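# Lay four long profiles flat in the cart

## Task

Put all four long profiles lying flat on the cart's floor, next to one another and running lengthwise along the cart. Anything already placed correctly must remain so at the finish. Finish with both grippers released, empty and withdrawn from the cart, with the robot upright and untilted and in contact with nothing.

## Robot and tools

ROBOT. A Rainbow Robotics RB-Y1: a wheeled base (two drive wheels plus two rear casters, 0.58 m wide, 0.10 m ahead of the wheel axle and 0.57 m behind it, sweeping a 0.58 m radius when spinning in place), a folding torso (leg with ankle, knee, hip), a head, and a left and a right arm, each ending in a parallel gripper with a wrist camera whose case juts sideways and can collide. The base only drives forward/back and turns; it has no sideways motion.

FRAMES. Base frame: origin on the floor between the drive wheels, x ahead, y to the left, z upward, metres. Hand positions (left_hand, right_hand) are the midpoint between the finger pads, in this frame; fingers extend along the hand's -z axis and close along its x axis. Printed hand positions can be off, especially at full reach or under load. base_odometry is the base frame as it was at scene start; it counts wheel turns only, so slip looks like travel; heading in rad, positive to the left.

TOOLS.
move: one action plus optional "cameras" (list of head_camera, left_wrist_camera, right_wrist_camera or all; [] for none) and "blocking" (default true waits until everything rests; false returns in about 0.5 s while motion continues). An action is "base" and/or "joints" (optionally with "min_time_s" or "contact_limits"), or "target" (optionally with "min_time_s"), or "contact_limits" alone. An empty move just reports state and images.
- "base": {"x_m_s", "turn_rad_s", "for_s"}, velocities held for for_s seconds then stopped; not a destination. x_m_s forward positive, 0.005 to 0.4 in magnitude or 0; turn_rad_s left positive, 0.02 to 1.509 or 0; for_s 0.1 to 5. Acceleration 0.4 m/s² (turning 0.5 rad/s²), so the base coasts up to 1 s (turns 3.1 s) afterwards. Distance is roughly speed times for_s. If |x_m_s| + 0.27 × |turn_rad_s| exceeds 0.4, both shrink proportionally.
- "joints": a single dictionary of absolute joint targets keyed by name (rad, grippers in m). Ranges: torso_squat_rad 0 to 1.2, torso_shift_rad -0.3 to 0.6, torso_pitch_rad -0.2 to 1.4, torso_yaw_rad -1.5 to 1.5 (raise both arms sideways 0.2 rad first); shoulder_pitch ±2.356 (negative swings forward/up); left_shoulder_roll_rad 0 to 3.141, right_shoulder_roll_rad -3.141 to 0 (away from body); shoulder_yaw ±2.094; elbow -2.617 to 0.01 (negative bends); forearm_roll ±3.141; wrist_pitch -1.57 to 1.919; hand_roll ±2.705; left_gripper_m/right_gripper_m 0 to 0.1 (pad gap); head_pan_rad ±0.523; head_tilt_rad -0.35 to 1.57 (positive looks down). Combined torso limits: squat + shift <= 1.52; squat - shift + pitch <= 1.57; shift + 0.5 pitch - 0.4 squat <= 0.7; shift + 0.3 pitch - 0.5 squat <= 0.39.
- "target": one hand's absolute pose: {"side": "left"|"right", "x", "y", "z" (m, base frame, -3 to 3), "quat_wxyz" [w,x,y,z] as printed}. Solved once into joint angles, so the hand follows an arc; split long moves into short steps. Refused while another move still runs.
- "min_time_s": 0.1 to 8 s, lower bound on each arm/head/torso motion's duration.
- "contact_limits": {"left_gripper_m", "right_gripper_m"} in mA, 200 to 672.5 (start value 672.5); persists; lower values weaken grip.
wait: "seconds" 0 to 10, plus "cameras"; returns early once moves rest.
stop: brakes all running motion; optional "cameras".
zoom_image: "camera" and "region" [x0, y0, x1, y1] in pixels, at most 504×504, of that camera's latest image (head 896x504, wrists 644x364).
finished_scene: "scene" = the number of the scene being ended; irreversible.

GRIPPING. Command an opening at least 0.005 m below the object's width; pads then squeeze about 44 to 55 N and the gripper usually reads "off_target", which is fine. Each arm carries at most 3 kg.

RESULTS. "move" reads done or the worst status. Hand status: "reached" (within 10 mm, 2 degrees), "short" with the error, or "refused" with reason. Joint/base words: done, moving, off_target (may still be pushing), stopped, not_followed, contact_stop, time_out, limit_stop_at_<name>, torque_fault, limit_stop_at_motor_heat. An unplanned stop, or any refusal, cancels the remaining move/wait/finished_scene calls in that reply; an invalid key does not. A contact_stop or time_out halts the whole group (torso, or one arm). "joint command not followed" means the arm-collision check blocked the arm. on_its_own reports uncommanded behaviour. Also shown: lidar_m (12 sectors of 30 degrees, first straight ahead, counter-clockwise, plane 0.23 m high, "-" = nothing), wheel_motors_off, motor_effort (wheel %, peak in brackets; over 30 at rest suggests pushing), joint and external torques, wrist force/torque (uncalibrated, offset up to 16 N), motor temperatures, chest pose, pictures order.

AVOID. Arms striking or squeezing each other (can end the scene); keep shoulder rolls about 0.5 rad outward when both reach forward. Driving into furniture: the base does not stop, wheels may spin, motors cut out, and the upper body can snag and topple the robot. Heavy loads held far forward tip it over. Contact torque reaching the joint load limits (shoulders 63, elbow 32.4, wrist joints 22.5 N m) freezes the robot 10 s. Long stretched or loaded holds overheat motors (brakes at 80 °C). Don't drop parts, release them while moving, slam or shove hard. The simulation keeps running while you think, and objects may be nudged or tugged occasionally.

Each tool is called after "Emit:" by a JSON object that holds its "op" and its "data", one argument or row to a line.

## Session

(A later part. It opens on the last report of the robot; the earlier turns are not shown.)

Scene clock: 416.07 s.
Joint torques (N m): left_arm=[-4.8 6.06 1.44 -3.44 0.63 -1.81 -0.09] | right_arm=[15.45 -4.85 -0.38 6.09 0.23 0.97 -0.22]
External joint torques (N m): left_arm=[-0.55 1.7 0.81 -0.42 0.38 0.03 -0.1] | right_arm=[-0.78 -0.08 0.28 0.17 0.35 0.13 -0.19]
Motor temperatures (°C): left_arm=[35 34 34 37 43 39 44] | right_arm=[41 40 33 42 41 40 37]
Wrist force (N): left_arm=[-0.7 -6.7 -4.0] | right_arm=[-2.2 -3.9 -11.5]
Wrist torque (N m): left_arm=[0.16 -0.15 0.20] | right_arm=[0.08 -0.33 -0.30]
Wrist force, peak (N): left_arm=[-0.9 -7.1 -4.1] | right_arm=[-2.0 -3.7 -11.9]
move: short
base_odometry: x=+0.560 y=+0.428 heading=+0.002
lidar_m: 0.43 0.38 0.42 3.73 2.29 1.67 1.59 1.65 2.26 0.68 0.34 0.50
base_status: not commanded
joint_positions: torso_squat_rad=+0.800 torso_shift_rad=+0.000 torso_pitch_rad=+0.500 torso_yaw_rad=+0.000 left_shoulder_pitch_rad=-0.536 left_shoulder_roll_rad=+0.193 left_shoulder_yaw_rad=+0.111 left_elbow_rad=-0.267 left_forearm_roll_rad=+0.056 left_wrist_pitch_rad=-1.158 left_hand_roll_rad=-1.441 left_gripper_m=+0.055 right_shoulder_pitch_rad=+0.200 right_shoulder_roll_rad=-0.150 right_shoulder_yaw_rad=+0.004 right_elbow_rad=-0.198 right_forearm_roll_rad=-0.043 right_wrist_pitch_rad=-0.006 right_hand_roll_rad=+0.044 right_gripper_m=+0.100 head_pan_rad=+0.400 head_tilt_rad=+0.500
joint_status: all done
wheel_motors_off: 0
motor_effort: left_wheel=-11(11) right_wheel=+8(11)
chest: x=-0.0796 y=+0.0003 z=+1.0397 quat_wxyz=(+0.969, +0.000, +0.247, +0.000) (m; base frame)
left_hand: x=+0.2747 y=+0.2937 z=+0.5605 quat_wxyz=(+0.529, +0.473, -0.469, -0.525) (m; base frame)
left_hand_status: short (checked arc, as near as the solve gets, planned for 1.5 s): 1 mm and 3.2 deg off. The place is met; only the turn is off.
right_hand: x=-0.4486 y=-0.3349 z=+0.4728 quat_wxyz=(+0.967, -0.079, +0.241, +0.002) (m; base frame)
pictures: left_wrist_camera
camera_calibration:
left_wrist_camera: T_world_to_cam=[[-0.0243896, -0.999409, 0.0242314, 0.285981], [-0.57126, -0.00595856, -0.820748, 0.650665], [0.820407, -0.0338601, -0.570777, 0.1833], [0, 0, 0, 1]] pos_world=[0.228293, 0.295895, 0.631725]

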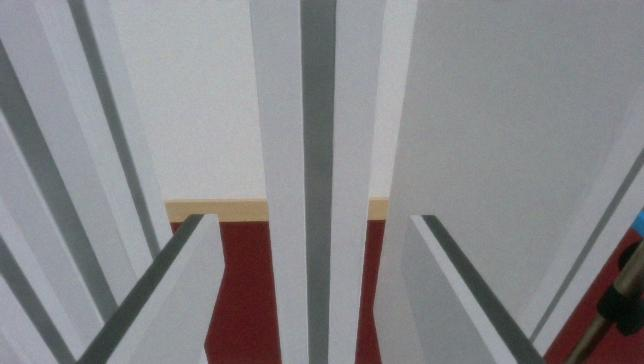

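Emit:
{"op": "move", "data": {
  "target": {"side":"left","x":0.32,"y":0.294,"z":0.57,"quat_wxyz":[0.514,0.486,-0.486,-0.514]},
  "min_time_s": 1.5,
  "cameras": ["left_wrist_camera"]
}}

Emit:
{"op": "move", "data": {
  "joints": {"left_gripper_m":0.015},
  "cameras": ["left_wrist_camera","head_camera"]
}}

Scene clock: 420.90 s.
Joint torques (N m): left_arm=[-7.68 6.42 0.89 -3.6 0.57 -1.73 0.71] | right_arm=[15.02 -4.92 -0.35 6.04 -0.06 0.84 -0.21]
External joint torques (N m): left_arm=[-1.42 1.53 0.24 0.09 0.32 0.12 0.7] | right_arm=[-1.2 -0.16 0.3 0.12 0.06 0 -0.18]
Motor temperatures (°C): left_arm=[35 34 34 37 43 39 44] | right_arm=[40 40 33 41 41 40 37]
Wrist force (N): left_arm=[-0.6 -6.8 -3.6] | right_arm=[-2.1 -3.6 -11.7]
Wrist torque (N m): left_arm=[0.17 -0.12 0.23] | right_arm=[0.06 -0.32 -0.30]
Wrist force, peak (N): left_arm=[-0.4 -7.0 -4.1] | right_arm=[-2.1 -3.5 -12.0]
move: short
base_odometry: x=+0.560 y=+0.428 heading=+0.002
lidar_m: 0.43 0.37 0.42 3.71 2.30 1.69 1.59 1.65 2.25 0.70 0.34 0.50
base_status: not commanded
joint_positions: torso_squat_rad=+0.800 torso_shift_rad=+0.000 torso_pitch_rad=+0.500 torso_yaw_rad=+0.000 left_shoulder_pitch_rad=-0.621 left_shoulder_roll_rad=+0.211 left_shoulder_yaw_rad=+0.118 left_elbow_rad=-0.267 left_forearm_roll_rad=+0.063 left_wrist_pitch_rad=-1.074 left_hand_roll_rad=-1.439 left_gripper_m=+0.055 right_shoulder_pitch_rad=+0.200 right_shoulder_roll_rad=-0.150 right_shoulder_yaw_rad=+0.004 right_elbow_rad=-0.198 right_forearm_roll_rad=-0.043 right_wrist_pitch_rad=-0.006 right_hand_roll_rad=+0.044 right_gripper_m=+0.100 head_pan_rad=+0.400 head_tilt_rad=+0.500
joint_status: all done
wheel_motors_off: 0
motor_effort: left_wheel=-10(11) right_wheel=+11(13)
chest: x=-0.0796 y=+0.0003 z=+1.0397 quat_wxyz=(+0.969, +0.000, +0.247, +0.000) (m; base frame)
left_hand: x=+0.3196 y=+0.2937 z=+0.5705 quat_wxyz=(+0.528, +0.474, -0.470, -0.525) (m; base frame)
left_hand_status: short (checked arc, as near as the solve gets, planned for 1.5 s): 1 mm and 3.1 deg off. The place is met; only the turn is off.
right_hand: x=-0.4486 y=-0.3349 z=+0.4728 quat_wxyz=(+0.967, -0.079, +0.241, +0.002) (m; base frame)
pictures: left_wrist_camera
camera_calibration:
left_wrist_camera: T_world_to_cam=[[-0.0246224, -0.99941, 0.0239598, 0.287062], [-0.569419, -0.00567851, -0.822028, 0.684572], [0.821678, -0.0338834, -0.568943, 0.150691], [0, 0, 0, 1]] pos_world=[0.273057, 0.295886, 0.641594]

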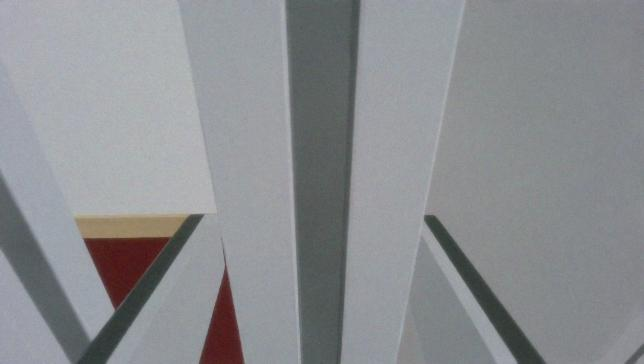

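Scene clock: 421.83 s.
Joint torques (N m): left_arm=[-6.87 6.2 1.58 -3.45 0.38 -1.73 -0.04] | right_arm=[15.24 -5 -0.58 6.39 0.23 0.7 -0.38]
External joint torques (N m): left_arm=[-0.61 1.3 0.93 0.25 0.13 0.11 -0.06] | right_arm=[-0.99 -0.23 0.08 0.47 0.35 -0.14 -0.35]
Motor temperatures (°C): left_arm=[35 34 34 37 43 39 44] | right_arm=[40 40 33 41 41 40 37]
Wrist force (N): left_arm=[1.0 -6.2 -3.7] | right_arm=[-2.0 -3.6 -11.4]
Wrist torque (N m): left_arm=[0.17 -0.20 1.07] | right_arm=[0.05 -0.31 -0.29]
Wrist force, peak (N): left_arm=[-1.3 -8.1 -3.7] | right_arm=[-2.1 -3.9 -11.8]
move: off_target
base_odometry: x=+0.560 y=+0.428 heading=+0.002
lidar_m: 0.43 0.38 0.41 3.72 2.31 1.68 1.60 1.66 2.26 0.69 0.34 0.51
base_status: not commanded
joint_positions: torso_squat_rad=+0.800 torso_shift_rad=+0.000 torso_pitch_rad=+0.500 torso_yaw_rad=+0.000 left_shoulder_pitch_rad=-0.621 left_shoulder_roll_rad=+0.211 left_shoulder_yaw_rad=+0.118 left_elbow_rad=-0.267 left_forearm_roll_rad=+0.063 left_wrist_pitch_rad=-1.074 left_hand_roll_rad=-1.439 left_gripper_m=+0.031 right_shoulder_pitch_rad=+0.200 right_shoulder_roll_rad=-0.150 right_shoulder_yaw_rad=+0.004 right_elbow_rad=-0.198 right_forearm_roll_rad=-0.043 right_wrist_pitch_rad=-0.006 right_hand_roll_rad=+0.044 right_gripper_m=+0.100 head_pan_rad=+0.400 head_tilt_rad=+0.500
joint_status: left_gripper_m off_target (ended at +0.031, target +0.015)
wheel_motors_off: 0
motor_effort: left_wheel=-10(11) right_wheel=+10(13)
chest: x=-0.0796 y=+0.0003 z=+1.0397 quat_wxyz=(+0.969, +0.000, +0.247, +0.000) (m; base frame)
left_hand: x=+0.3197 y=+0.2937 z=+0.5705 quat_wxyz=(+0.529, +0.474, -0.470, -0.525) (m; base frame)
right_hand: x=-0.4486 y=-0.3349 z=+0.4728 quat_wxyz=(+0.967, -0.079, +0.241, +0.002) (m; base frame)
pictures: head_camera, left_wrist_camera
camera_calibration:
head_camera: T_world_to_cam=[[0.290859, -0.942574, -0.164183, 0.193357], [-0.793929, -0.142013, -0.591193, 0.797364], [0.533927, 0.302303, -0.789642, 0.873381], [0, 0, 0, 1]] pos_world=[0.110489, 0.0314632, 1.1928]
left_wrist_camera: T_world_to_cam=[[-0.0245492, -0.999406, 0.0241766, 0.286927], [-0.569338, -0.00590187, -0.822083, 0.684705], [0.821737, -0.0339461, -0.568855, 0.150613], [0, 0, 0, 1]] pos_world=[0.273108, 0.295911, 0.641624]

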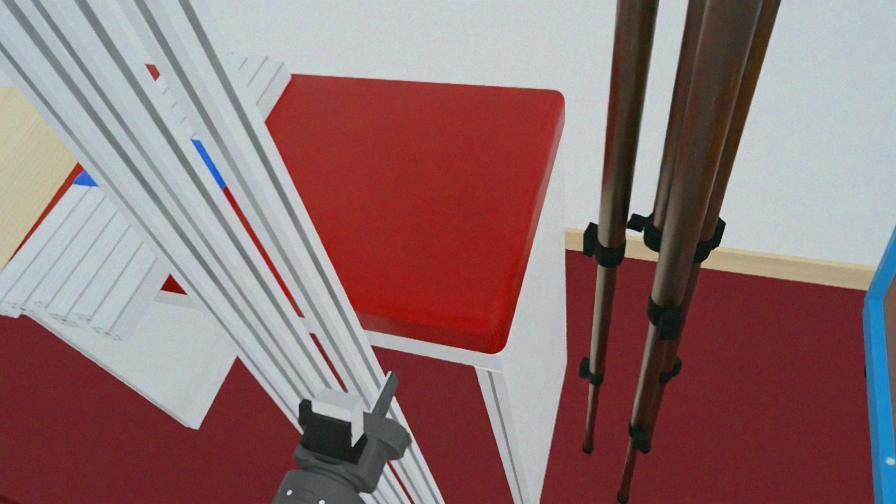

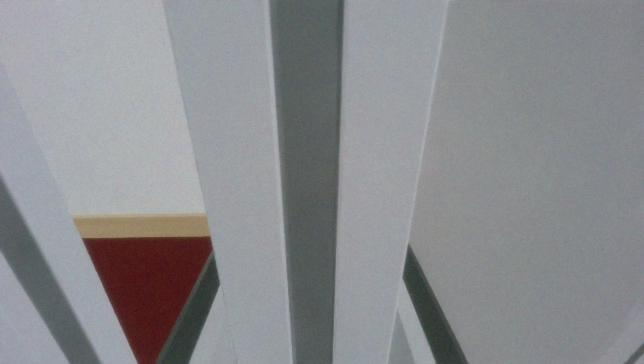

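Emit:
{"op": "move", "data": {
  "target": {"side":"left","x":0.15,"y":0.294,"z":0.600,"quat_wxyz":[0.529,0.474,-0.470,-0.525]},
  "min_time_s": 2,
  "cameras": []
}}

Emit:
{"op": "move", "data": {
  "target": {"side":"left","x":-0.02,"y":0.294,"z":0.615,"quat_wxyz":[0.529,0.474,-0.470,-0.525]},
  "min_time_s": 2
}}

Scene clock: 446.60 s.
Joint torques (N m): left_arm=[2.54 2.56 1.18 -7.92 0.38 -4.41 0.3] | right_arm=[15.72 -4.97 -0.49 6.05 0.01 0.85 -0.37]
External joint torques (N m): left_arm=[-1.47 -0.42 -0.26 -3.53 0.1 -2.55 0.29] | right_arm=[-0.5 -0.2 0.17 0.14 0.14 0.01 -0.34]
Motor temperatures (°C): left_arm=[35 34 34 37 43 39 44] | right_arm=[40 40 33 41 41 40 37]
Wrist force (N): left_arm=[-0.4 -15.5 -4.8] | right_arm=[-2.1 -3.9 -11.6]
Wrist torque (N m): left_arm=[-0.08 -0.13 0.20] | right_arm=[0.07 -0.31 -0.30]
Wrist force, peak (N): left_arm=[-0.9 42.4 1.1] | right_arm=[-2.2 -3.6 -11.9]
move: done
base_odometry: x=+0.560 y=+0.428 heading=+0.002
lidar_m: 0.43 0.37 0.33 3.72 2.31 1.67 1.60 1.67 2.25 0.69 0.34 0.50
base_status: not commanded
joint_positions: torso_squat_rad=+0.800 torso_shift_rad=+0.000 torso_pitch_rad=+0.500 torso_yaw_rad=+0.000 left_shoulder_pitch_rad=+0.088 left_shoulder_roll_rad=+0.128 left_shoulder_yaw_rad=+0.046 left_elbow_rad=-1.047 left_forearm_roll_rad=-0.003 left_wrist_pitch_rad=-0.996 left_hand_roll_rad=-1.422 left_gripper_m=+0.031 right_shoulder_pitch_rad=+0.200 right_shoulder_roll_rad=-0.150 right_shoulder_yaw_rad=+0.004 right_elbow_rad=-0.198 right_forearm_roll_rad=-0.043 right_wrist_pitch_rad=-0.006 right_hand_roll_rad=+0.044 right_gripper_m=+0.100 head_pan_rad=+0.400 head_tilt_rad=+0.500
joint_status: all done
wheel_motors_off: 0
motor_effort: left_wheel=-11(11) right_wheel=+8(12)
chest: x=-0.0797 y=+0.0003 z=+1.0397 quat_wxyz=(+0.969, +0.000, +0.247, +0.000) (m; base frame)
left_hand: x=+0.1495 y=+0.2941 z=+0.5997 quat_wxyz=(+0.528, +0.474, -0.470, -0.525) (m; base frame)
left_hand_status: reached (checked arc, planned for 2.0 s): 1 mm and 0.0 deg off.
right_hand: x=-0.4486 y=-0.3349 z=+0.4727 quat_wxyz=(+0.967, -0.079, +0.241, +0.002) (m; base frame)
pictures: none
No camera images: "cameras" was empty.

Scene clock: 448.93 s.
Joint torques (N m): left_arm=[14.13 0.57 -1.64 -0.56 -1.24 -3.6 -0.61] | right_arm=[15.62 -4.81 -1.09 6.11 0.02 0.83 -0.11]
External joint torques (N m): left_arm=[3.87 -2.76 -2.85 -0.07 -1.53 -1.77 -0.62] | right_arm=[-0.6 -0.04 -0.44 0.2 0.15 -0.01 -0.09]
Motor temperatures (°C): left_arm=[35 34 34 37 43 39 44] | right_arm=[40 40 33 41 41 40 37]
Wrist force (N): left_arm=[-8.9 -13.2 -10.2] | right_arm=[-2.1 -3.8 -11.6]
Wrist torque (N m): left_arm=[0.68 -0.59 1.36] | right_arm=[0.08 -0.32 -0.30]
Wrist force, peak (N): left_arm=[-9.8 -15.2 -10.4] | right_arm=[-2.1 -3.8 -11.9]
move: done
base_odometry: x=+0.560 y=+0.428 heading=+0.002
lidar_m: 0.43 0.38 0.30 0.32 2.32 1.69 1.60 1.66 2.26 0.68 0.35 0.50
base_status: not commanded
joint_positions: torso_squat_rad=+0.800 torso_shift_rad=+0.000 torso_pitch_rad=+0.500 torso_yaw_rad=+0.000 left_shoulder_pitch_rad=+0.287 left_shoulder_roll_rad=+0.120 left_shoulder_yaw_rad=+0.019 left_elbow_rad=-0.755 left_forearm_roll_rad=-0.018 left_wrist_pitch_rad=-1.478 left_hand_roll_rad=-1.415 left_gripper_m=+0.031 right_shoulder_pitch_rad=+0.200 right_shoulder_roll_rad=-0.150 right_shoulder_yaw_rad=+0.004 right_elbow_rad=-0.198 right_forearm_roll_rad=-0.043 right_wrist_pitch_rad=-0.006 right_hand_roll_rad=+0.044 right_gripper_m=+0.100 head_pan_rad=+0.400 head_tilt_rad=+0.500
joint_status: all done
wheel_motors_off: 0
motor_effort: left_wheel=-10(11) right_wheel=+11(12)
chest: x=-0.0797 y=+0.0003 z=+1.0397 quat_wxyz=(+0.969, +0.000, +0.247, +0.000) (m; base frame)
left_hand: x=-0.0195 y=+0.2944 z=+0.6153 quat_wxyz=(+0.529, +0.473, -0.469, -0.525) (m; base frame)
left_hand_status: reached (checked arc, planned for 2.0 s): 1 mm and 0.2 deg off.
right_hand: x=-0.4486 y=-0.3349 z=+0.4727 quat_wxyz=(+0.967, -0.079, +0.241, +0.002) (m; base frame)
pictures: head_camera, left_wrist_camera, right_wrist_camera
camera_calibration:
head_camera: T_world_to_cam=[[0.290875, -0.942571, -0.16417, 0.193349], [-0.793836, -0.141983, -0.591325, 0.797444], [0.534057, 0.302325, -0.789546, 0.873342], [0, 0, 0, 1]] pos_world=[0.110386, 0.0314348, 1.19283]
left_wrist_camera: T_world_to_cam=[[-0.022964, -0.99946, 0.0235027, 0.278695], [-0.571897, -0.0061496, -0.820303, 0.527331], [0.820004, -0.0322785, -0.571447, 0.455878], [0, 0, 0, 1]] pos_world=[-0.0658431, 0.296502, 0.686531]
right_wrist_camera: T_world_to_cam=[[-0.887198, 0.0500894, 0.458661, -0.596332], [0.183239, 0.950583, 0.250632, 0.312301], [-0.423441, 0.306405, -0.852534, 0.389792], [0, 0, 0, 1]] pos_world=[-0.421237, -0.386432, 0.527553]

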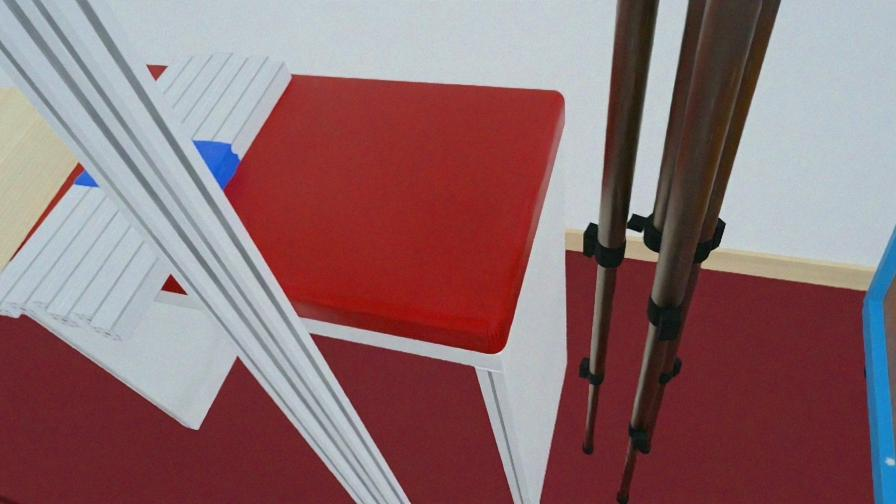

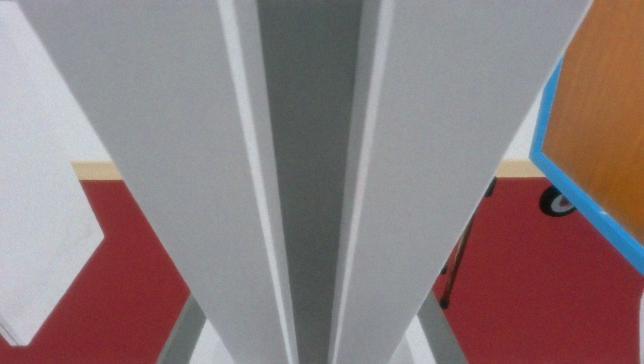

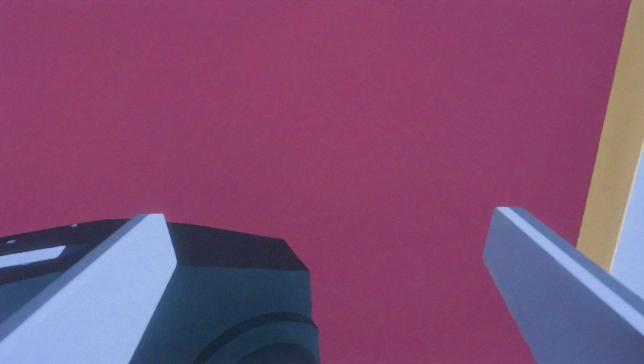

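Emit:
{"op": "move", "data": {
  "base": {"x_m_s":-0.2,"for_s":2.5},
  "cameras": []
}}

Emit:
{"op": "move", "data": {
  "base": {"turn_rad_s":-0.7,"for_s":2.244},
  "joints": {"torso_squat_rad":0.35,"torso_pitch_rad":0.2},
  "cameras": ["head_camera"]
}}

Emit:
{"op": "move", "data": {
  "base": {"x_m_s":0.35,"for_s":3.3},
  "cameras": []
}}

Emit:
{"op": "move", "data": {
  "base": {"turn_rad_s":0.7,"for_s":2.244},
  "cameras": ["head_camera"]
}}

Scene clock: 456.57 s.
Joint torques (N m): left_arm=[11.74 1.84 -0.13 -0.73 -0.56 -3.28 -0.46] | right_arm=[14.72 -4.54 -0.25 5.9 0.07 0.81 -0.12]
External joint torques (N m): left_arm=[1.47 -1.48 -1.33 -0.24 -0.84 -1.45 -0.47] | right_arm=[-1.51 0.22 0.4 -0.01 0.2 -0.04 -0.09]
Motor temperatures (°C): left_arm=[35 33 34 37 43 39 44] | right_arm=[39 40 33 41 41 40 37]
Wrist force (N): left_arm=[-4.9 -14.2 -7.9] | right_arm=[-2.0 -3.7 -11.4]
Wrist torque (N m): left_arm=[0.86 -0.62 1.39] | right_arm=[0.06 -0.32 -0.29]
Wrist force, peak (N): left_arm=[-9.3 -14.7 -10.5] | right_arm=[-2.3 -3.6 -11.9]
move: done
base_odometry: x=+0.060 y=+0.427 heading=+0.000
lidar_m: 0.86 0.87 0.30 0.32 1.59 1.16 1.10 1.15 1.56 4.18 0.96 0.74
base_status: done (sent for 2.5 of 2.5 s)
joint_positions: torso_squat_rad=+0.800 torso_shift_rad=+0.000 torso_pitch_rad=+0.500 torso_yaw_rad=+0.000 left_shoulder_pitch_rad=+0.288 left_shoulder_roll_rad=+0.119 left_shoulder_yaw_rad=+0.019 left_elbow_rad=-0.755 left_forearm_roll_rad=-0.018 left_wrist_pitch_rad=-1.478 left_hand_roll_rad=-1.415 left_gripper_m=+0.031 right_shoulder_pitch_rad=+0.200 right_shoulder_roll_rad=-0.150 right_shoulder_yaw_rad=+0.004 right_elbow_rad=-0.198 right_forearm_roll_rad=-0.043 right_wrist_pitch_rad=-0.006 right_hand_roll_rad=+0.044 right_gripper_m=+0.100 head_pan_rad=+0.400 head_tilt_rad=+0.500
joint_status: not commanded
wheel_motors_off: 0
motor_effort: left_wheel=-17(34) right_wheel=+17(46)
chest: x=-0.0797 y=+0.0003 z=+1.0397 quat_wxyz=(+0.969, +0.000, +0.247, +0.000) (m; base frame)
left_hand: x=-0.0197 y=+0.2941 z=+0.6152 quat_wxyz=(+0.530, +0.473, -0.469, -0.525) (m; base frame)
right_hand: x=-0.4487 y=-0.3349 z=+0.4728 quat_wxyz=(+0.967, -0.079, +0.241, +0.002) (m; base frame)
pictures: none
No camera images: "cameras" was empty.

Scene clock: 460.53 s.
Joint torques (N m): left_arm=[2.93 2.89 0.6 -5.39 0.19 -4.39 -0.88] | right_arm=[7.77 -4.92 0 2.88 0.06 0.26 -0.34]
External joint torques (N m): left_arm=[-0.77 -0.35 -0.52 -2.51 -0.11 -2.61 -0.89] | right_arm=[-0.88 0.06 0.56 -0.27 0.12 -0.03 -0.33]
Motor temperatures (°C): left_arm=[35 33 34 37 43 39 44] | right_arm=[39 40 33 41 41 40 37]
Wrist force (N): left_arm=[-3.5 -13.8 -0.5] | right_arm=[-4.0 -3.8 -12.3]
Wrist torque (N m): left_arm=[-0.13 -0.53 1.16] | right_arm=[0.04 -0.41 -0.33]
Wrist force, peak (N): left_arm=[-4.8 -16.8 -7.2] | right_arm=[-4.2 -3.8 -12.5]
move: done
base_odometry: x=+0.059 y=+0.427 heading=-1.563
lidar_m: 4.29 0.95 0.75 0.89 0.90 1.24 4.28 1.56 1.14 1.09 1.14 1.56
base_status: done (sent for 2.23 of 2.23 s)
joint_positions: torso_squat_rad=+0.350 torso_shift_rad=+0.000 torso_pitch_rad=+0.200 torso_yaw_rad=+0.000 left_shoulder_pitch_rad=+0.288 left_shoulder_roll_rad=+0.119 left_shoulder_yaw_rad=+0.019 left_elbow_rad=-0.755 left_forearm_roll_rad=-0.018 left_wrist_pitch_rad=-1.478 left_hand_roll_rad=-1.415 left_gripper_m=+0.031 right_shoulder_pitch_rad=+0.200 right_shoulder_roll_rad=-0.150 right_shoulder_yaw_rad=+0.004 right_elbow_rad=-0.198 right_forearm_roll_rad=-0.043 right_wrist_pitch_rad=-0.006 right_hand_roll_rad=+0.044 right_gripper_m=+0.100 head_pan_rad=+0.400 head_tilt_rad=+0.500
joint_status: all done
wheel_motors_off: 0
motor_effort: left_wheel=+14(53) right_wheel=+8(51)
chest: x=-0.1665 y=+0.0004 z=+1.2413 quat_wxyz=(+0.995, +0.000, +0.100, +0.000) (m; base frame)
left_hand: x=+0.0158 y=+0.2941 z=+0.8531 quat_wxyz=(+0.454, +0.546, -0.542, -0.449) (m; base frame)
right_hand: x=-0.3515 y=-0.3349 z=+0.5907 quat_wxyz=(+0.992, -0.078, +0.094, -0.009) (m; base frame)
pictures: head_camera
camera_calibration:
head_camera: T_world_to_cam=[[0.326421, -0.942566, -0.0708342, 0.141846], [-0.58379, -0.1421, -0.799373, 1.14097], [0.743397, 0.302285, -0.596645, 0.874221], [0, 0, 0, 1]] pos_world=[-0.0301113, 0.0315668, 1.4437]

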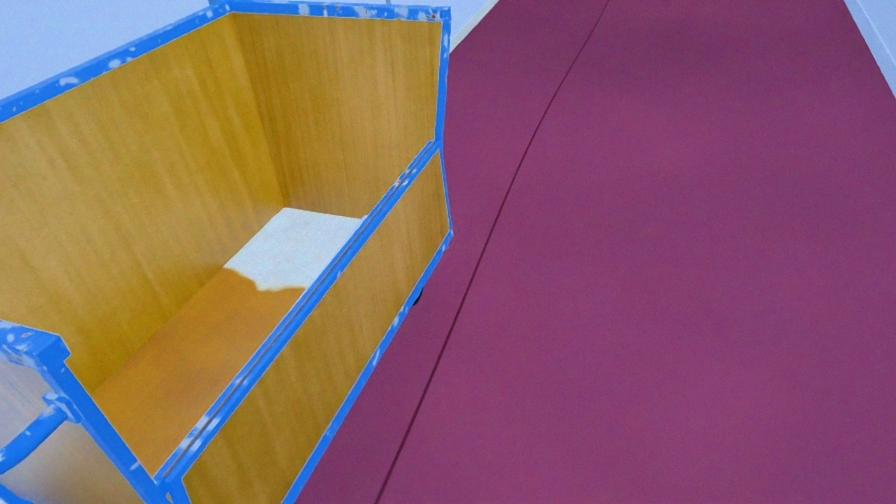

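Scene clock: 465.23 s.
Joint torques (N m): left_arm=[2.86 2.7 -0.17 -5.4 -0.09 -4.07 -0.6] | right_arm=[8.13 -4.64 -0.51 3.02 -0.1 0.3 -0.14]
External joint torques (N m): left_arm=[-0.85 -0.54 -1.29 -2.53 -0.39 -2.29 -0.61] | right_arm=[-0.52 0.34 0.04 -0.13 -0.04 0.01 -0.12]
Motor temperatures (°C): left_arm=[35 33 34 37 43 40 44] | right_arm=[39 40 33 41 41 40 37]
Wrist force (N): left_arm=[-2.8 -15.3 -0.3] | right_arm=[-4.0 -3.8 -12.1]
Wrist torque (N m): left_arm=[-0.12 -0.53 1.16] | right_arm=[0.02 -0.43 -0.34]
Wrist force, peak (N): left_arm=[-3.0 -16.0 -1.3] | right_arm=[-4.1 -3.9 -12.5]
move: done
base_odometry: x=+0.068 y=-0.728 heading=-1.564
lidar_m: 4.24 2.09 0.69 0.67 0.71 0.98 4.31 1.56 1.14 1.10 1.14 1.56
base_status: done (sent for 3.3 of 3.3 s)
joint_positions: torso_squat_rad=+0.350 torso_shift_rad=+0.000 torso_pitch_rad=+0.200 torso_yaw_rad=+0.000 left_shoulder_pitch_rad=+0.288 left_shoulder_roll_rad=+0.119 left_shoulder_yaw_rad=+0.019 left_elbow_rad=-0.755 left_forearm_roll_rad=-0.018 left_wrist_pitch_rad=-1.478 left_hand_roll_rad=-1.415 left_gripper_m=+0.031 right_shoulder_pitch_rad=+0.200 right_shoulder_roll_rad=-0.150 right_shoulder_yaw_rad=+0.004 right_elbow_rad=-0.198 right_forearm_roll_rad=-0.043 right_wrist_pitch_rad=-0.006 right_hand_roll_rad=+0.044 right_gripper_m=+0.100 head_pan_rad=+0.400 head_tilt_rad=+0.500
joint_status: not commanded
wheel_motors_off: 0
motor_effort: left_wheel=-10(51) right_wheel=+13(54)
chest: x=-0.1664 y=+0.0004 z=+1.2413 quat_wxyz=(+0.995, +0.000, +0.100, +0.000) (m; base frame)
left_hand: x=+0.0158 y=+0.2941 z=+0.8531 quat_wxyz=(+0.454, +0.546, -0.542, -0.449) (m; base frame)
right_hand: x=-0.3514 y=-0.3349 z=+0.5907 quat_wxyz=(+0.992, -0.078, +0.094, -0.009) (m; base frame)
pictures: none
No camera images: "cameras" was empty.

Scene clock: 469.30 s.
Joint torques (N m): left_arm=[3.08 2.93 0.23 -5.67 0.14 -4.39 -0.42] | right_arm=[7.3 -5.26 -0.29 3.07 0.26 0.34 -0.1]
External joint torques (N m): left_arm=[-0.63 -0.31 -0.89 -2.79 -0.16 -2.62 -0.43] | right_arm=[-1.35 -0.29 0.26 -0.07 0.32 0.05 -0.09]
Motor temperatures (°C): left_arm=[35 33 34 37 43 40 44] | right_arm=[39 40 33 41 41 40 37]
Wrist force (N): left_arm=[-2.8 -14.5 -0.3] | right_arm=[-3.7 -4.0 -12.4]
Wrist torque (N m): left_arm=[-0.15 -0.51 1.13] | right_arm=[0.03 -0.38 -0.34]
Wrist force, peak (N): left_arm=[-3.0 -15.5 -0.6] | right_arm=[-4.3 -3.9 -12.6]
move: done
base_odometry: x=+0.068 y=-0.728 heading=-0.001
lidar_m: 0.66 0.69 0.96 4.41 1.58 1.15 1.09 1.12 1.53 4.15 2.10 0.69
base_status: done (sent for 2.23 of 2.23 s)
joint_positions: torso_squat_rad=+0.350 torso_shift_rad=+0.000 torso_pitch_rad=+0.200 torso_yaw_rad=+0.000 left_shoulder_pitch_rad=+0.288 left_shoulder_roll_rad=+0.119 left_shoulder_yaw_rad=+0.019 left_elbow_rad=-0.755 left_forearm_roll_rad=-0.018 left_wrist_pitch_rad=-1.478 left_hand_roll_rad=-1.415 left_gripper_m=+0.031 right_shoulder_pitch_rad=+0.200 right_shoulder_roll_rad=-0.150 right_shoulder_yaw_rad=+0.004 right_elbow_rad=-0.198 right_forearm_roll_rad=-0.043 right_wrist_pitch_rad=-0.006 right_hand_roll_rad=+0.044 right_gripper_m=+0.100 head_pan_rad=+0.400 head_tilt_rad=+0.500
joint_status: not commanded
wheel_motors_off: 0
motor_effort: left_wheel=+7(50) right_wheel=+17(44)
chest: x=-0.1664 y=+0.0004 z=+1.2413 quat_wxyz=(+0.995, +0.000, +0.100, +0.000) (m; base frame)
left_hand: x=+0.0158 y=+0.2942 z=+0.8530 quat_wxyz=(+0.454, +0.546, -0.542, -0.449) (m; base frame)
right_hand: x=-0.3515 y=-0.3349 z=+0.5908 quat_wxyz=(+0.992, -0.078, +0.094, -0.009) (m; base frame)
pictures: head_camera
camera_calibration:
head_camera: T_world_to_cam=[[0.326424, -0.942566, -0.0708291, 0.141835], [-0.583852, -0.142131, -0.799322, 1.14095], [0.743347, 0.302272, -0.596714, 0.874232], [0, 0, 0, 1]] pos_world=[-0.0300087, 0.0315984, 1.4437]

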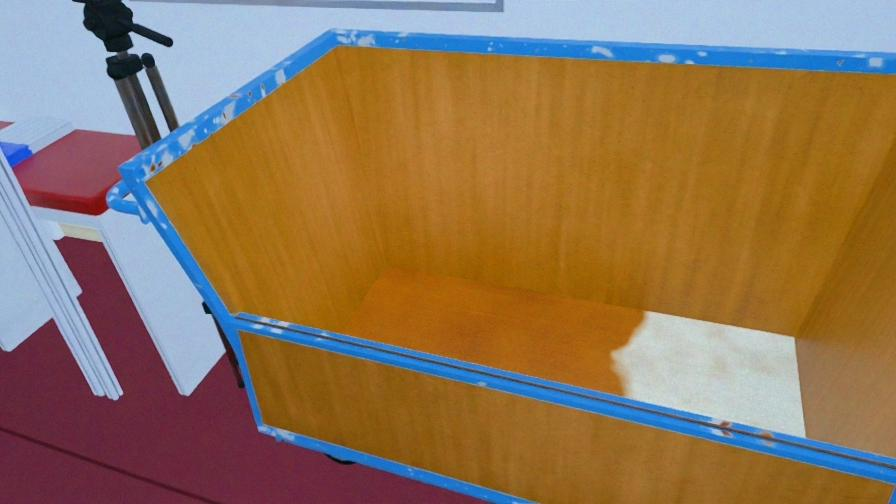

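Emit:
{"op": "move", "data": {
  "joints": {"left_hand_roll_rad":0.156},
  "min_time_s": 3,
  "cameras": []
}}

Emit:
{"op": "move", "data": {
  "base": {"x_m_s":-0.2,"for_s":1.77},
  "cameras": []
}}

Emit:
{"op": "move", "data": {
  "target": {"side":"left","x":0.37,"y":0.24,"z":0.85,"quat_wxyz":[0.9996,-0.0275,0,0.0125]},
  "min_time_s": 3,
  "cameras": ["head_camera"]
}}

Emit:
{"op": "move", "data": {
  "joints": {"torso_pitch_rad":0.9,"left_shoulder_pitch_rad":-1.85,"right_shoulder_pitch_rad":0.6},
  "min_time_s": 3,
  "cameras": ["head_camera"]
}}

Scene clock: 477.20 s.
Joint torques (N m): left_arm=[2.8 2.09 0.57 -5.56 0.28 -4.25 0.34] | right_arm=[7.48 -4.81 -0.76 2.93 0.09 0.23 -0.28]
External joint torques (N m): left_arm=[-0.9 -1.21 -0.58 -2.67 -0.01 -2.47 0.4] | right_arm=[-1.16 0.17 -0.2 -0.22 0.15 -0.06 -0.27]
Motor temperatures (°C): left_arm=[35 33 34 37 43 40 44] | right_arm=[39 40 33 40 41 40 37]
Wrist force (N): left_arm=[-15.5 -0.1 -0.6] | right_arm=[-3.9 -3.7 -12.0]
Wrist torque (N m): left_arm=[-0.25 -0.35 0.24] | right_arm=[0.02 -0.41 -0.34]
Wrist force, peak (N): left_arm=[-16.3 0.1 0.3] | right_arm=[-4.0 -3.7 -12.6]
move: done
base_odometry: x=+0.068 y=-0.728 heading=-0.001
lidar_m: 0.66 0.69 0.96 4.42 1.59 1.16 1.09 1.13 1.54 4.15 2.10 0.68
base_status: not commanded
joint_positions: torso_squat_rad=+0.350 torso_shift_rad=+0.000 torso_pitch_rad=+0.200 torso_yaw_rad=+0.000 left_shoulder_pitch_rad=+0.288 left_shoulder_roll_rad=+0.119 left_shoulder_yaw_rad=+0.019 left_elbow_rad=-0.755 left_forearm_roll_rad=-0.018 left_wrist_pitch_rad=-1.478 left_hand_roll_rad=+0.156 left_gripper_m=+0.031 right_shoulder_pitch_rad=+0.200 right_shoulder_roll_rad=-0.150 right_shoulder_yaw_rad=+0.004 right_elbow_rad=-0.198 right_forearm_roll_rad=-0.043 right_wrist_pitch_rad=-0.006 right_hand_roll_rad=+0.044 right_gripper_m=+0.100 head_pan_rad=+0.400 head_tilt_rad=+0.500
joint_status: all done
wheel_motors_off: 0
motor_effort: left_wheel=+7(8) right_wheel=+18(21)
chest: x=-0.1664 y=+0.0004 z=+1.2413 quat_wxyz=(+0.995, +0.000, +0.100, +0.000) (m; base frame)
left_hand: x=+0.0158 y=+0.2941 z=+0.8530 quat_wxyz=(+0.639, +0.003, -0.769, +0.004) (m; base frame)
right_hand: x=-0.3515 y=-0.3349 z=+0.5908 quat_wxyz=(+0.992, -0.078, +0.094, -0.009) (m; base frame)
pictures: none
No camera images: "cameras" was empty.

Scene clock: 480.30 s.
Joint torques (N m): left_arm=[2.01 3.58 0.32 -5.6 0.38 -4.36 0.45] | right_arm=[7.28 -5.01 -0.27 2.97 0.16 0.27 -0.11]
External joint torques (N m): left_arm=[-1.7 0.28 -0.83 -2.71 0.1 -2.58 0.5] | right_arm=[-1.37 -0.03 0.28 -0.18 0.22 -0.03 -0.1]
Motor temperatures (°C): left_arm=[35 33 34 37 43 40 44] | right_arm=[39 40 33 40 41 40 37]
Wrist force (N): left_arm=[-15.7 0.3 -0.1] | right_arm=[-3.7 -3.7 -12.0]
Wrist torque (N m): left_arm=[-0.32 -0.37 0.21] | right_arm=[0.01 -0.38 -0.34]
Wrist force, peak (N): left_arm=[-16.9 0.2 0.5] | right_arm=[-3.9 -3.8 -12.6]
move: done
base_odometry: x=-0.286 y=-0.728 heading=+0.001
lidar_m: 1.02 1.07 1.77 2.98 1.08 0.78 0.74 0.77 1.05 2.81 2.56 1.05
base_status: done (sent for 1.77 of 1.77 s)
joint_positions: torso_squat_rad=+0.350 torso_shift_rad=+0.000 torso_pitch_rad=+0.200 torso_yaw_rad=+0.000 left_shoulder_pitch_rad=+0.288 left_shoulder_roll_rad=+0.119 left_shoulder_yaw_rad=+0.019 left_elbow_rad=-0.755 left_forearm_roll_rad=-0.018 left_wrist_pitch_rad=-1.478 left_hand_roll_rad=+0.156 left_gripper_m=+0.031 right_shoulder_pitch_rad=+0.200 right_shoulder_roll_rad=-0.150 right_shoulder_yaw_rad=+0.004 right_elbow_rad=-0.198 right_forearm_roll_rad=-0.043 right_wrist_pitch_rad=-0.006 right_hand_roll_rad=+0.044 right_gripper_m=+0.100 head_pan_rad=+0.400 head_tilt_rad=+0.500
joint_status: not commanded
wheel_motors_off: 0
motor_effort: left_wheel=+19(39) right_wheel=-19(48)
chest: x=-0.1665 y=+0.0004 z=+1.2413 quat_wxyz=(+0.995, +0.000, +0.100, +0.000) (m; base frame)
left_hand: x=+0.0157 y=+0.2942 z=+0.8530 quat_wxyz=(+0.639, +0.003, -0.769, +0.004) (m; base frame)
right_hand: x=-0.3516 y=-0.3349 z=+0.5908 quat_wxyz=(+0.992, -0.078, +0.094, -0.009) (m; base frame)
pictures: none
No camera images: "cameras" was empty.

Scene clock: 483.63 s.
Joint torques (N m): left_arm=[-26.49 9.96 -0.25 -9.08 0.33 -0.95 0.03] | right_arm=[6.97 -5.25 0.33 2.71 0.12 0.38 -0.13]
External joint torques (N m): left_arm=[-5.45 1.96 -1.07 -1.87 0.25 -0.51 0.04] | right_arm=[-1.68 -0.27 0.89 -0.44 0.17 0.09 -0.12]
Motor temperatures (°C): left_arm=[35 33 34 37 43 40 44] | right_arm=[38 40 33 40 41 40 37]
Wrist force (N): left_arm=[-3.8 1.1 -17.2] | right_arm=[-3.8 -3.7 -12.2]
Wrist torque (N m): left_arm=[-0.15 -0.28 0.23] | right_arm=[0.00 -0.40 -0.33]
Wrist force, peak (N): left_arm=[-7.3 0.5 -16.9] | right_arm=[-4.1 -4.0 -12.4]
move: short
base_odometry: x=-0.286 y=-0.728 heading=+0.001
lidar_m: 1.01 1.06 1.77 2.97 1.08 0.80 0.73 0.77 1.05 2.82 2.56 1.05
base_status: not commanded
joint_positions: torso_squat_rad=+0.350 torso_shift_rad=+0.000 torso_pitch_rad=+0.200 torso_yaw_rad=+0.000 left_shoulder_pitch_rad=-1.168 left_shoulder_roll_rad=+0.309 left_shoulder_yaw_rad=-0.020 left_elbow_rad=-0.266 left_forearm_roll_rad=+0.400 left_wrist_pitch_rad=+1.041 left_hand_roll_rad=+0.006 left_gripper_m=+0.031 right_shoulder_pitch_rad=+0.200 right_shoulder_roll_rad=-0.150 right_shoulder_yaw_rad=+0.004 right_elbow_rad=-0.198 right_forearm_roll_rad=-0.043 right_wrist_pitch_rad=-0.006 right_hand_roll_rad=+0.044 right_gripper_m=+0.100 head_pan_rad=+0.400 head_tilt_rad=+0.500
joint_status: all done
wheel_motors_off: 0
motor_effort: left_wheel=+19(21) right_wheel=-16(20)
chest: x=-0.1665 y=+0.0004 z=+1.2413 quat_wxyz=(+0.995, +0.000, +0.100, +0.000) (m; base frame)
left_hand: x=+0.3684 y=+0.2399 z=+0.8496 quat_wxyz=(+0.995, -0.020, -0.093, +0.015) (m; base frame)
left_hand_status: short (checked arc, as near as the solve gets, planned for 3.0 s): 2 mm and 10.7 deg off. The place is met; only the turn is off.
right_hand: x=-0.3516 y=-0.3349 z=+0.5908 quat_wxyz=(+0.992, -0.078, +0.094, -0.009) (m; base frame)
pictures: head_camera
camera_calibration:
head_camera: T_world_to_cam=[[0.326434, -0.942565, -0.0707916, 0.14181], [-0.583766, -0.142135, -0.799384, 1.14101], [0.743409, 0.302272, -0.596636, 0.874191], [0, 0, 0, 1]] pos_world=[-0.0300922, 0.0315988, 1.44372]

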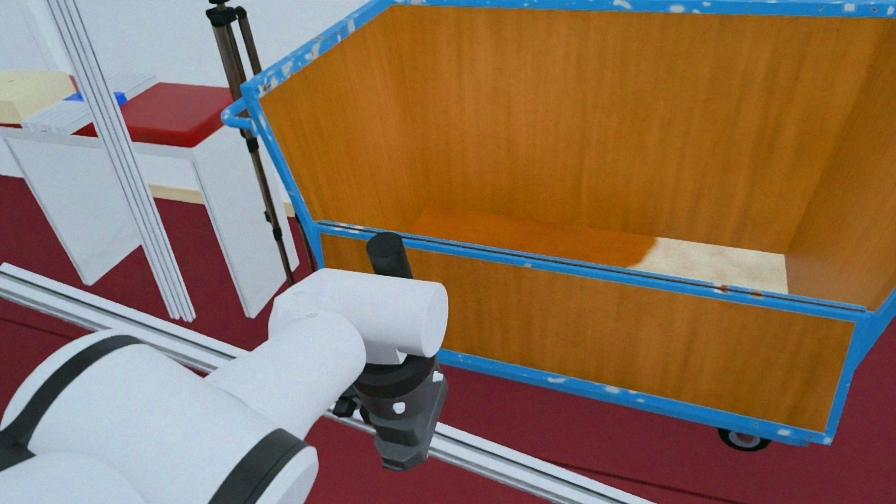

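Scene clock: 486.93 s.
Joint torques (N m): left_arm=[-27.55 5.4 0.25 -9.58 0.7 -0.43 0.27] | right_arm=[26.67 -6.02 -0.13 10.86 0.08 2.12 -0.15]
External joint torques (N m): left_arm=[-6.29 0.72 -0.4 -2.29 0.43 -0.08 0.28] | right_arm=[-0.8 -0.22 0.79 0.85 0.33 0.34 -0.09]
Motor temperatures (°C): left_arm=[36 33 34 37 43 40 44] | right_arm=[39 40 33 41 41 40 37]
Wrist force (N): left_arm=[-3.9 2.6 -17.2] | right_arm=[1.2 -3.6 -7.9]
Wrist torque (N m): left_arm=[-0.31 -0.37 0.21] | right_arm=[-0.01 -0.13 -0.28]
Wrist force, peak (N): left_arm=[-4.1 2.0 -18.4] | right_arm=[59.1 -3.4 42.1]
move: done
base_odometry: x=-0.286 y=-0.728 heading=+0.000
lidar_m: 1.00 1.06 1.75 2.98 1.08 0.78 0.74 0.77 1.05 2.83 2.56 1.05
base_status: not commanded
joint_positions: torso_squat_rad=+0.350 torso_shift_rad=+0.000 torso_pitch_rad=+0.901 torso_yaw_rad=+0.000 left_shoulder_pitch_rad=-1.848 left_shoulder_roll_rad=+0.309 left_shoulder_yaw_rad=-0.020 left_elbow_rad=-0.266 left_forearm_roll_rad=+0.400 left_wrist_pitch_rad=+1.041 left_hand_roll_rad=+0.006 left_gripper_m=+0.031 right_shoulder_pitch_rad=+0.600 right_shoulder_roll_rad=-0.150 right_shoulder_yaw_rad=+0.004 right_elbow_rad=-0.198 right_forearm_roll_rad=-0.043 right_wrist_pitch_rad=-0.006 right_hand_roll_rad=+0.044 right_gripper_m=+0.100 head_pan_rad=+0.400 head_tilt_rad=+0.500
joint_status: all done
wheel_motors_off: 0
motor_effort: left_wheel=+14(20) right_wheel=-14(45)
chest: x=+0.0147 y=+0.0003 z=+1.1303 quat_wxyz=(+0.900, +0.000, +0.435, +0.000) (m; base frame)
left_hand: x=+0.5571 y=+0.0847 z=+0.6879 quat_wxyz=(+0.991, -0.088, -0.061, -0.075) (m; base frame)
right_hand: x=-0.6662 y=-0.3077 z=+1.0235 quat_wxyz=(+0.799, -0.102, +0.593, -0.029) (m; base frame)
pictures: head_camera
camera_calibration:
head_camera: T_world_to_cam=[[0.203826, -0.94258, -0.264572, 0.295577], [-0.961602, -0.142022, -0.234842, 0.52546], [0.183782, 0.30228, -0.935335, 1.06431], [0, 0, 0, 1]] pos_world=[0.249435, 0.0315121, 1.19709]

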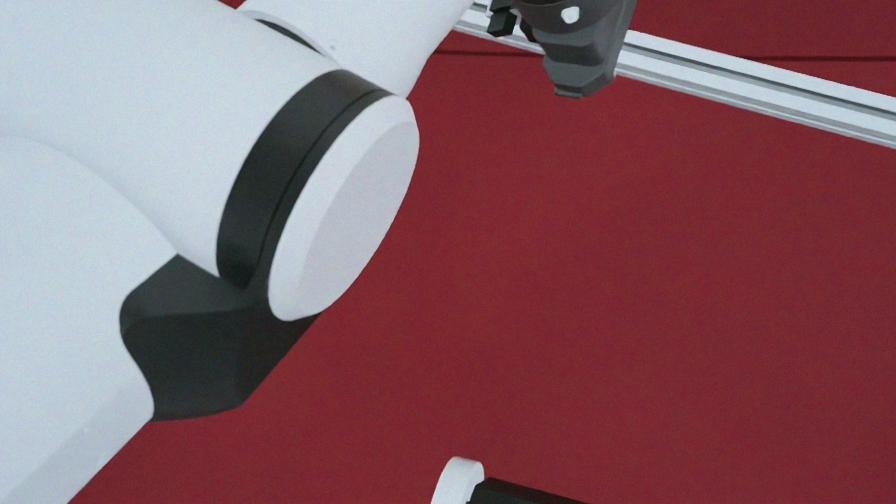

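Emit:
{"op": "move", "data": {
  "target": {"side":"left","x":0.38,"y":0.207,"z":0.83,"quat_wxyz":[0.9996,-0.0275,0,0.0125]},
  "min_time_s": 3,
  "cameras": []
}}

Emit:
{"op": "move", "data": {
  "base": {"x_m_s":0.2,"for_s":2.2},
  "joints": {"head_pan_rad":-0.3,"head_tilt_rad":0.1},
  "cameras": ["head_camera"]
}}

Scene clock: 494.43 s.
Joint torques (N m): left_arm=[-15.75 9.54 10.04 -2.87 -0.37 -0.28 0.24] | right_arm=[26.7 -6.1 -0.78 10.82 0.04 2 -0.36]
External joint torques (N m): left_arm=[-3.58 0.73 1.42 -1.01 -0.44 -0.22 0.24] | right_arm=[-0.77 -0.3 0.14 0.81 0.29 0.21 -0.31]
Motor temperatures (°C): left_arm=[37 33 34 38 43 39 44] | right_arm=[39 40 33 41 41 40 37]
Wrist force (N): left_arm=[-1.1 1.1 -18.1] | right_arm=[1.4 -3.3 -8.0]
Wrist torque (N m): left_arm=[-0.30 -0.22 0.22] | right_arm=[-0.06 -0.11 -0.25]
Wrist force, peak (N): left_arm=[-5.1 1.8 -18.9] | right_arm=[1.2 -3.6 -8.2]
move: done
base_odometry: x=-0.286 y=-0.728 heading=+0.000
lidar_m: 1.01 1.06 1.77 2.98 1.08 0.78 0.74 0.77 1.05 2.80 2.57 1.05
base_status: not commanded
joint_positions: torso_squat_rad=+0.350 torso_shift_rad=+0.000 torso_pitch_rad=+0.901 torso_yaw_rad=+0.000 left_shoulder_pitch_rad=-1.760 left_shoulder_roll_rad=+1.477 left_shoulder_yaw_rad=-1.203 left_elbow_rad=-2.069 left_forearm_roll_rad=+1.317 left_wrist_pitch_rad=+1.224 left_hand_roll_rad=+1.176 left_gripper_m=+0.031 right_shoulder_pitch_rad=+0.600 right_shoulder_roll_rad=-0.150 right_shoulder_yaw_rad=+0.004 right_elbow_rad=-0.198 right_forearm_roll_rad=-0.043 right_wrist_pitch_rad=-0.006 right_hand_roll_rad=+0.044 right_gripper_m=+0.100 head_pan_rad=+0.400 head_tilt_rad=+0.500
joint_status: all done
wheel_motors_off: 0
motor_effort: left_wheel=+15(15) right_wheel=-13(16)
chest: x=+0.0147 y=+0.0003 z=+1.1303 quat_wxyz=(+0.900, +0.000, +0.435, +0.000) (m; base frame)
left_hand: x=+0.3796 y=+0.2071 z=+0.8296 quat_wxyz=(+1.000, -0.028, +0.001, +0.012) (m; base frame)
left_hand_status: reached (checked arc, planned for 3.0 s): 1 mm and 0.1 deg off.
right_hand: x=-0.6662 y=-0.3077 z=+1.0235 quat_wxyz=(+0.799, -0.102, +0.593, -0.029) (m; base frame)
pictures: none
No camera images: "cameras" was empty.

Scene clock: 497.77 s.
Joint torques (N m): left_arm=[-15.42 10.41 9.47 -2.72 0.06 -0.09 -0.05] | right_arm=[26.31 -6.41 -0.31 10.65 0 2.27 -0.16]
External joint torques (N m): left_arm=[-3.24 1.61 0.85 -0.86 -0.02 0.05 -0.05] | right_arm=[-1.16 -0.6 0.61 0.64 0.24 0.48 -0.11]
Motor temperatures (°C): left_arm=[37 34 34 37 43 39 44] | right_arm=[40 40 33 41 41 40 37]
Wrist force (N): left_arm=[-1.1 1.2 -18.1] | right_arm=[1.2 -3.4 -7.9]
Wrist torque (N m): left_arm=[-0.25 -0.23 0.23] | right_arm=[-0.03 -0.13 -0.26]
Wrist force, peak (N): left_arm=[-0.3 1.2 -18.9] | right_arm=[1.1 -3.4 -8.4]
move: done
base_odometry: x=+0.155 y=-0.727 heading=+0.001
lidar_m: 0.57 0.61 0.84 4.71 1.69 1.24 1.18 1.22 1.67 4.51 1.98 0.60
base_status: done (sent for 2.2 of 2.2 s)
joint_positions: torso_squat_rad=+0.350 torso_shift_rad=+0.000 torso_pitch_rad=+0.901 torso_yaw_rad=+0.000 left_shoulder_pitch_rad=-1.760 left_shoulder_roll_rad=+1.477 left_shoulder_yaw_rad=-1.203 left_elbow_rad=-2.069 left_forearm_roll_rad=+1.317 left_wrist_pitch_rad=+1.224 left_hand_roll_rad=+1.176 left_gripper_m=+0.031 right_shoulder_pitch_rad=+0.600 right_shoulder_roll_rad=-0.150 right_shoulder_yaw_rad=+0.004 right_elbow_rad=-0.198 right_forearm_roll_rad=-0.043 right_wrist_pitch_rad=-0.006 right_hand_roll_rad=+0.044 right_gripper_m=+0.100 head_pan_rad=-0.300 head_tilt_rad=+0.100
joint_status: all done
wheel_motors_off: 0
motor_effort: left_wheel=+6(40) right_wheel=-7(44)
chest: x=+0.0146 y=+0.0003 z=+1.1303 quat_wxyz=(+0.900, +0.000, +0.435, +0.000) (m; base frame)
left_hand: x=+0.3796 y=+0.2071 z=+0.8297 quat_wxyz=(+1.000, -0.028, +0.001, +0.012) (m; base frame)
right_hand: x=-0.6663 y=-0.3076 z=+1.0235 quat_wxyz=(+0.799, -0.102, +0.593, -0.029) (m; base frame)
pictures: head_camera
camera_calibration:
head_camera: T_world_to_cam=[[-0.235898, -0.938085, 0.253669, -0.264243], [-0.806883, 0.0436053, -0.5891, 0.934984], [0.541565, -0.343649, -0.767211, 0.790454], [0, 0, 0, 1]] pos_world=[0.264006, -0.0170143, 1.22427]

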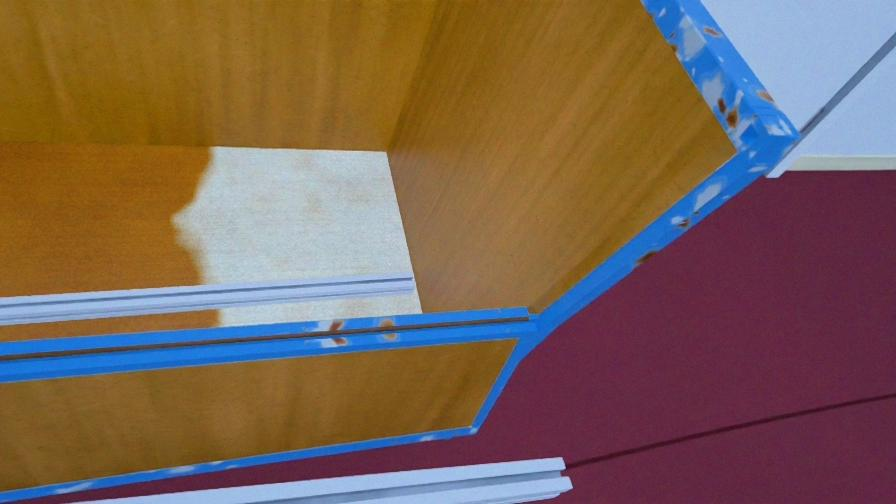

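Emit:
{"op": "move", "data": {
  "joints": {"head_pan_rad":0.0,"head_tilt_rad":0.1},
  "cameras": ["head_camera","left_wrist_camera"]
}}

Scene clock: 505.03 s.
Joint torques (N m): left_arm=[-15.79 9.56 10.38 -2.92 -0.21 -0.17 0.36] | right_arm=[26.21 -5.55 -0.64 10.71 -0.02 1.9 -0.2]
External joint torques (N m): left_arm=[-3.61 0.76 1.76 -1.06 -0.29 -0.03 0.36] | right_arm=[-1.26 0.25 0.28 0.7 0.23 0.12 -0.15]
Motor temperatures (°C): left_arm=[37 34 34 37 43 39 43] | right_arm=[40 40 33 41 41 40 37]
Wrist force (N): left_arm=[-1.2 1.0 -18.1] | right_arm=[1.1 -3.5 -7.7]
Wrist torque (N m): left_arm=[-0.24 -0.23 0.25] | right_arm=[-0.04 -0.15 -0.26]
Wrist force, peak (N): left_arm=[-1.1 1.4 -18.5] | right_arm=[1.2 -3.6 -8.2]
move: done
base_odometry: x=+0.155 y=-0.727 heading=+0.001
lidar_m: 0.57 0.60 0.84 4.70 1.71 1.25 1.18 1.22 1.68 4.50 1.98 0.59
base_status: not commanded
joint_positions: torso_squat_rad=+0.350 torso_shift_rad=+0.000 torso_pitch_rad=+0.901 torso_yaw_rad=+0.000 left_shoulder_pitch_rad=-1.760 left_shoulder_roll_rad=+1.477 left_shoulder_yaw_rad=-1.203 left_elbow_rad=-2.069 left_forearm_roll_rad=+1.317 left_wrist_pitch_rad=+1.224 left_hand_roll_rad=+1.176 left_gripper_m=+0.031 right_shoulder_pitch_rad=+0.600 right_shoulder_roll_rad=-0.150 right_shoulder_yaw_rad=+0.004 right_elbow_rad=-0.198 right_forearm_roll_rad=-0.043 right_wrist_pitch_rad=-0.006 right_hand_roll_rad=+0.044 right_gripper_m=+0.100 head_pan_rad=+0.000 head_tilt_rad=+0.100
joint_status: all done
wheel_motors_off: 0
motor_effort: left_wheel=+6(7) right_wheel=-7(9)
chest: x=+0.0146 y=+0.0003 z=+1.1303 quat_wxyz=(+0.900, +0.000, +0.435, +0.000) (m; base frame)
left_hand: x=+0.3796 y=+0.2071 z=+0.8297 quat_wxyz=(+1.000, -0.028, +0.001, +0.012) (m; base frame)
right_hand: x=-0.6663 y=-0.3076 z=+1.0235 quat_wxyz=(+0.799, -0.102, +0.593, -0.029) (m; base frame)
pictures: head_camera, left_wrist_camera
camera_calibration:
head_camera: T_world_to_cam=[[-0.0541197, -0.998236, 0.0244291, -0.0142056], [-0.813927, 0.0299286, -0.580196, 0.925276], [0.578441, -0.0512835, -0.81411, 0.841514], [0, 0, 0, 1]] pos_world=[0.265572, 0.00128304, 1.22227]
left_wrist_camera: T_world_to_cam=[[0.998408, 0.047314, 0.0307151, -0.414863], [0.0242229, -0.851345, 0.524047, -0.235765], [0.0509439, -0.522469, -0.851135, 0.873848], [0, 0, 0, 1]] pos_world=[0.375396, 0.27547, 0.880058]

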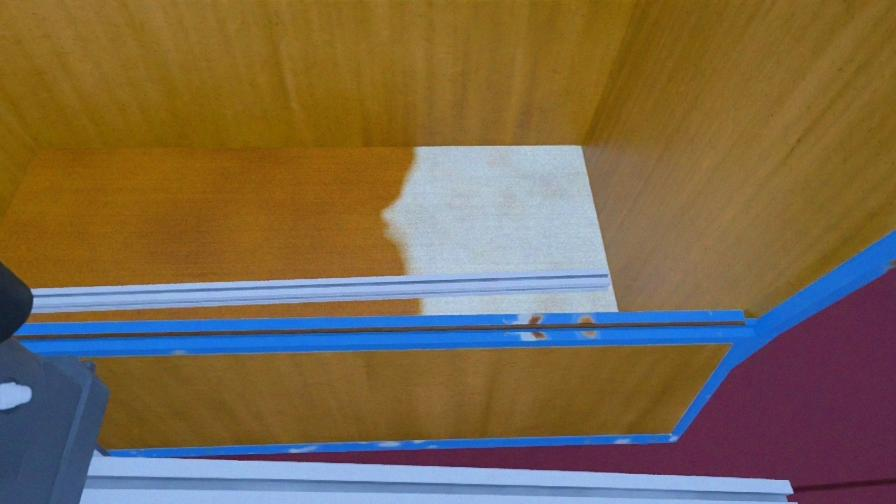

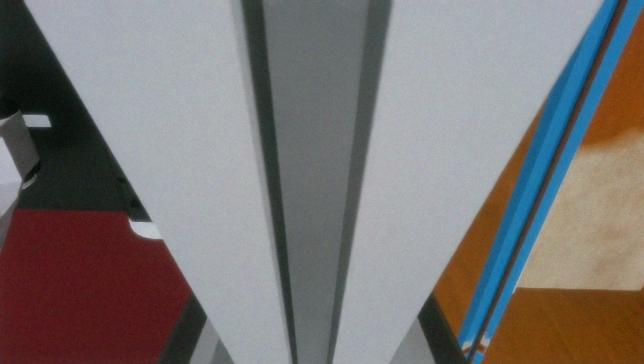

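Emit:
{"op": "move", "data": {
  "target": {"side":"left","x":0.38,"y":0.207,"z":0.85,"quat_wxyz":[0.9863,-0.165,0,0.0125]},
  "min_time_s": 2,
  "cameras": ["head_camera"]
}}

Scene clock: 520.73 s.
Joint torques (N m): left_arm=[-12.71 12.32 11.27 -1.66 1.08 -1.37 -0.32] | right_arm=[26.28 -5.84 -0.23 10.61 0.01 2.2 0.03]
External joint torques (N m): left_arm=[-2.12 1.79 2.54 -0.39 0.75 -0.86 -0.31] | right_arm=[-1.19 -0.03 0.69 0.59 0.26 0.41 0.08]
Motor temperatures (°C): left_arm=[37 34 34 37 43 39 43] | right_arm=[41 40 33 42 41 41 37]
Wrist force (N): left_arm=[-1.4 5.5 -17.0] | right_arm=[1.0 -3.4 -7.8]
Wrist torque (N m): left_arm=[-0.28 -0.25 0.26] | right_arm=[-0.04 -0.15 -0.26]
Wrist force, peak (N): left_arm=[-1.3 5.4 -17.6] | right_arm=[1.3 -3.5 -8.3]
move: done
base_odometry: x=+0.155 y=-0.727 heading=+0.001
lidar_m: 0.57 0.60 0.85 4.71 1.69 1.24 1.18 1.23 1.67 4.51 1.97 0.59
base_status: not commanded
joint_positions: torso_squat_rad=+0.350 torso_shift_rad=+0.000 torso_pitch_rad=+0.901 torso_yaw_rad=+0.000 left_shoulder_pitch_rad=-1.654 left_shoulder_roll_rad=+1.664 left_shoulder_yaw_rad=-1.145 left_elbow_rad=-2.061 left_forearm_roll_rad=+1.601 left_wrist_pitch_rad=+0.909 left_hand_roll_rad=+0.880 left_gripper_m=+0.031 right_shoulder_pitch_rad=+0.600 right_shoulder_roll_rad=-0.150 right_shoulder_yaw_rad=+0.004 right_elbow_rad=-0.198 right_forearm_roll_rad=-0.043 right_wrist_pitch_rad=-0.006 right_hand_roll_rad=+0.044 right_gripper_m=+0.100 head_pan_rad=+0.000 head_tilt_rad=+0.100
joint_status: all done
wheel_motors_off: 0
motor_effort: left_wheel=+6(7) right_wheel=-7(10)
chest: x=+0.0146 y=+0.0003 z=+1.1303 quat_wxyz=(+0.900, +0.000, +0.435, +0.000) (m; base frame)
left_hand: x=+0.3796 y=+0.2070 z=+0.8496 quat_wxyz=(+0.986, -0.164, +0.000, +0.013) (m; base frame)
left_hand_status: reached (checked arc, planned for 2.0 s): 1 mm and 0.1 deg off.
right_hand: x=-0.6663 y=-0.3076 z=+1.0235 quat_wxyz=(+0.799, -0.102, +0.593, -0.029) (m; base frame)
pictures: head_camera
camera_calibration:
head_camera: T_world_to_cam=[[-0.0541196, -0.998236, 0.0244291, -0.0142055], [-0.813926, 0.0299286, -0.580196, 0.925276], [0.578442, -0.0512835, -0.81411, 0.841514], [0, 0, 0, 1]] pos_world=[0.265571, 0.00128313, 1.22227]

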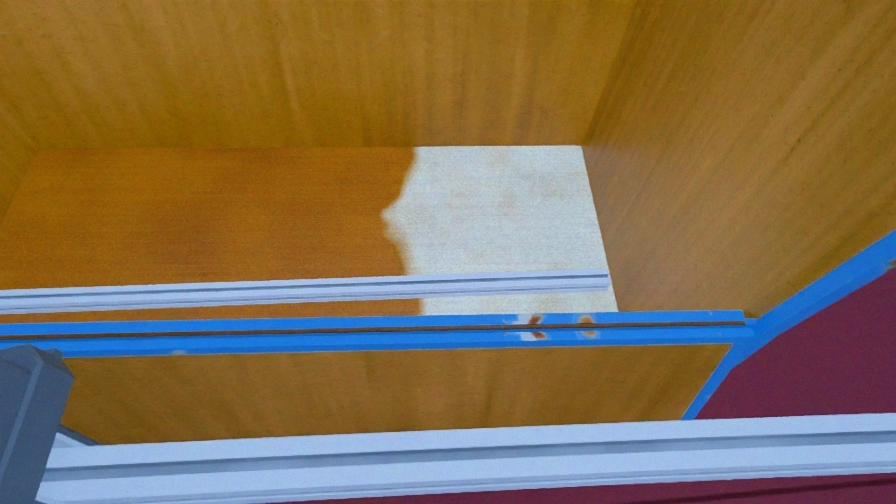

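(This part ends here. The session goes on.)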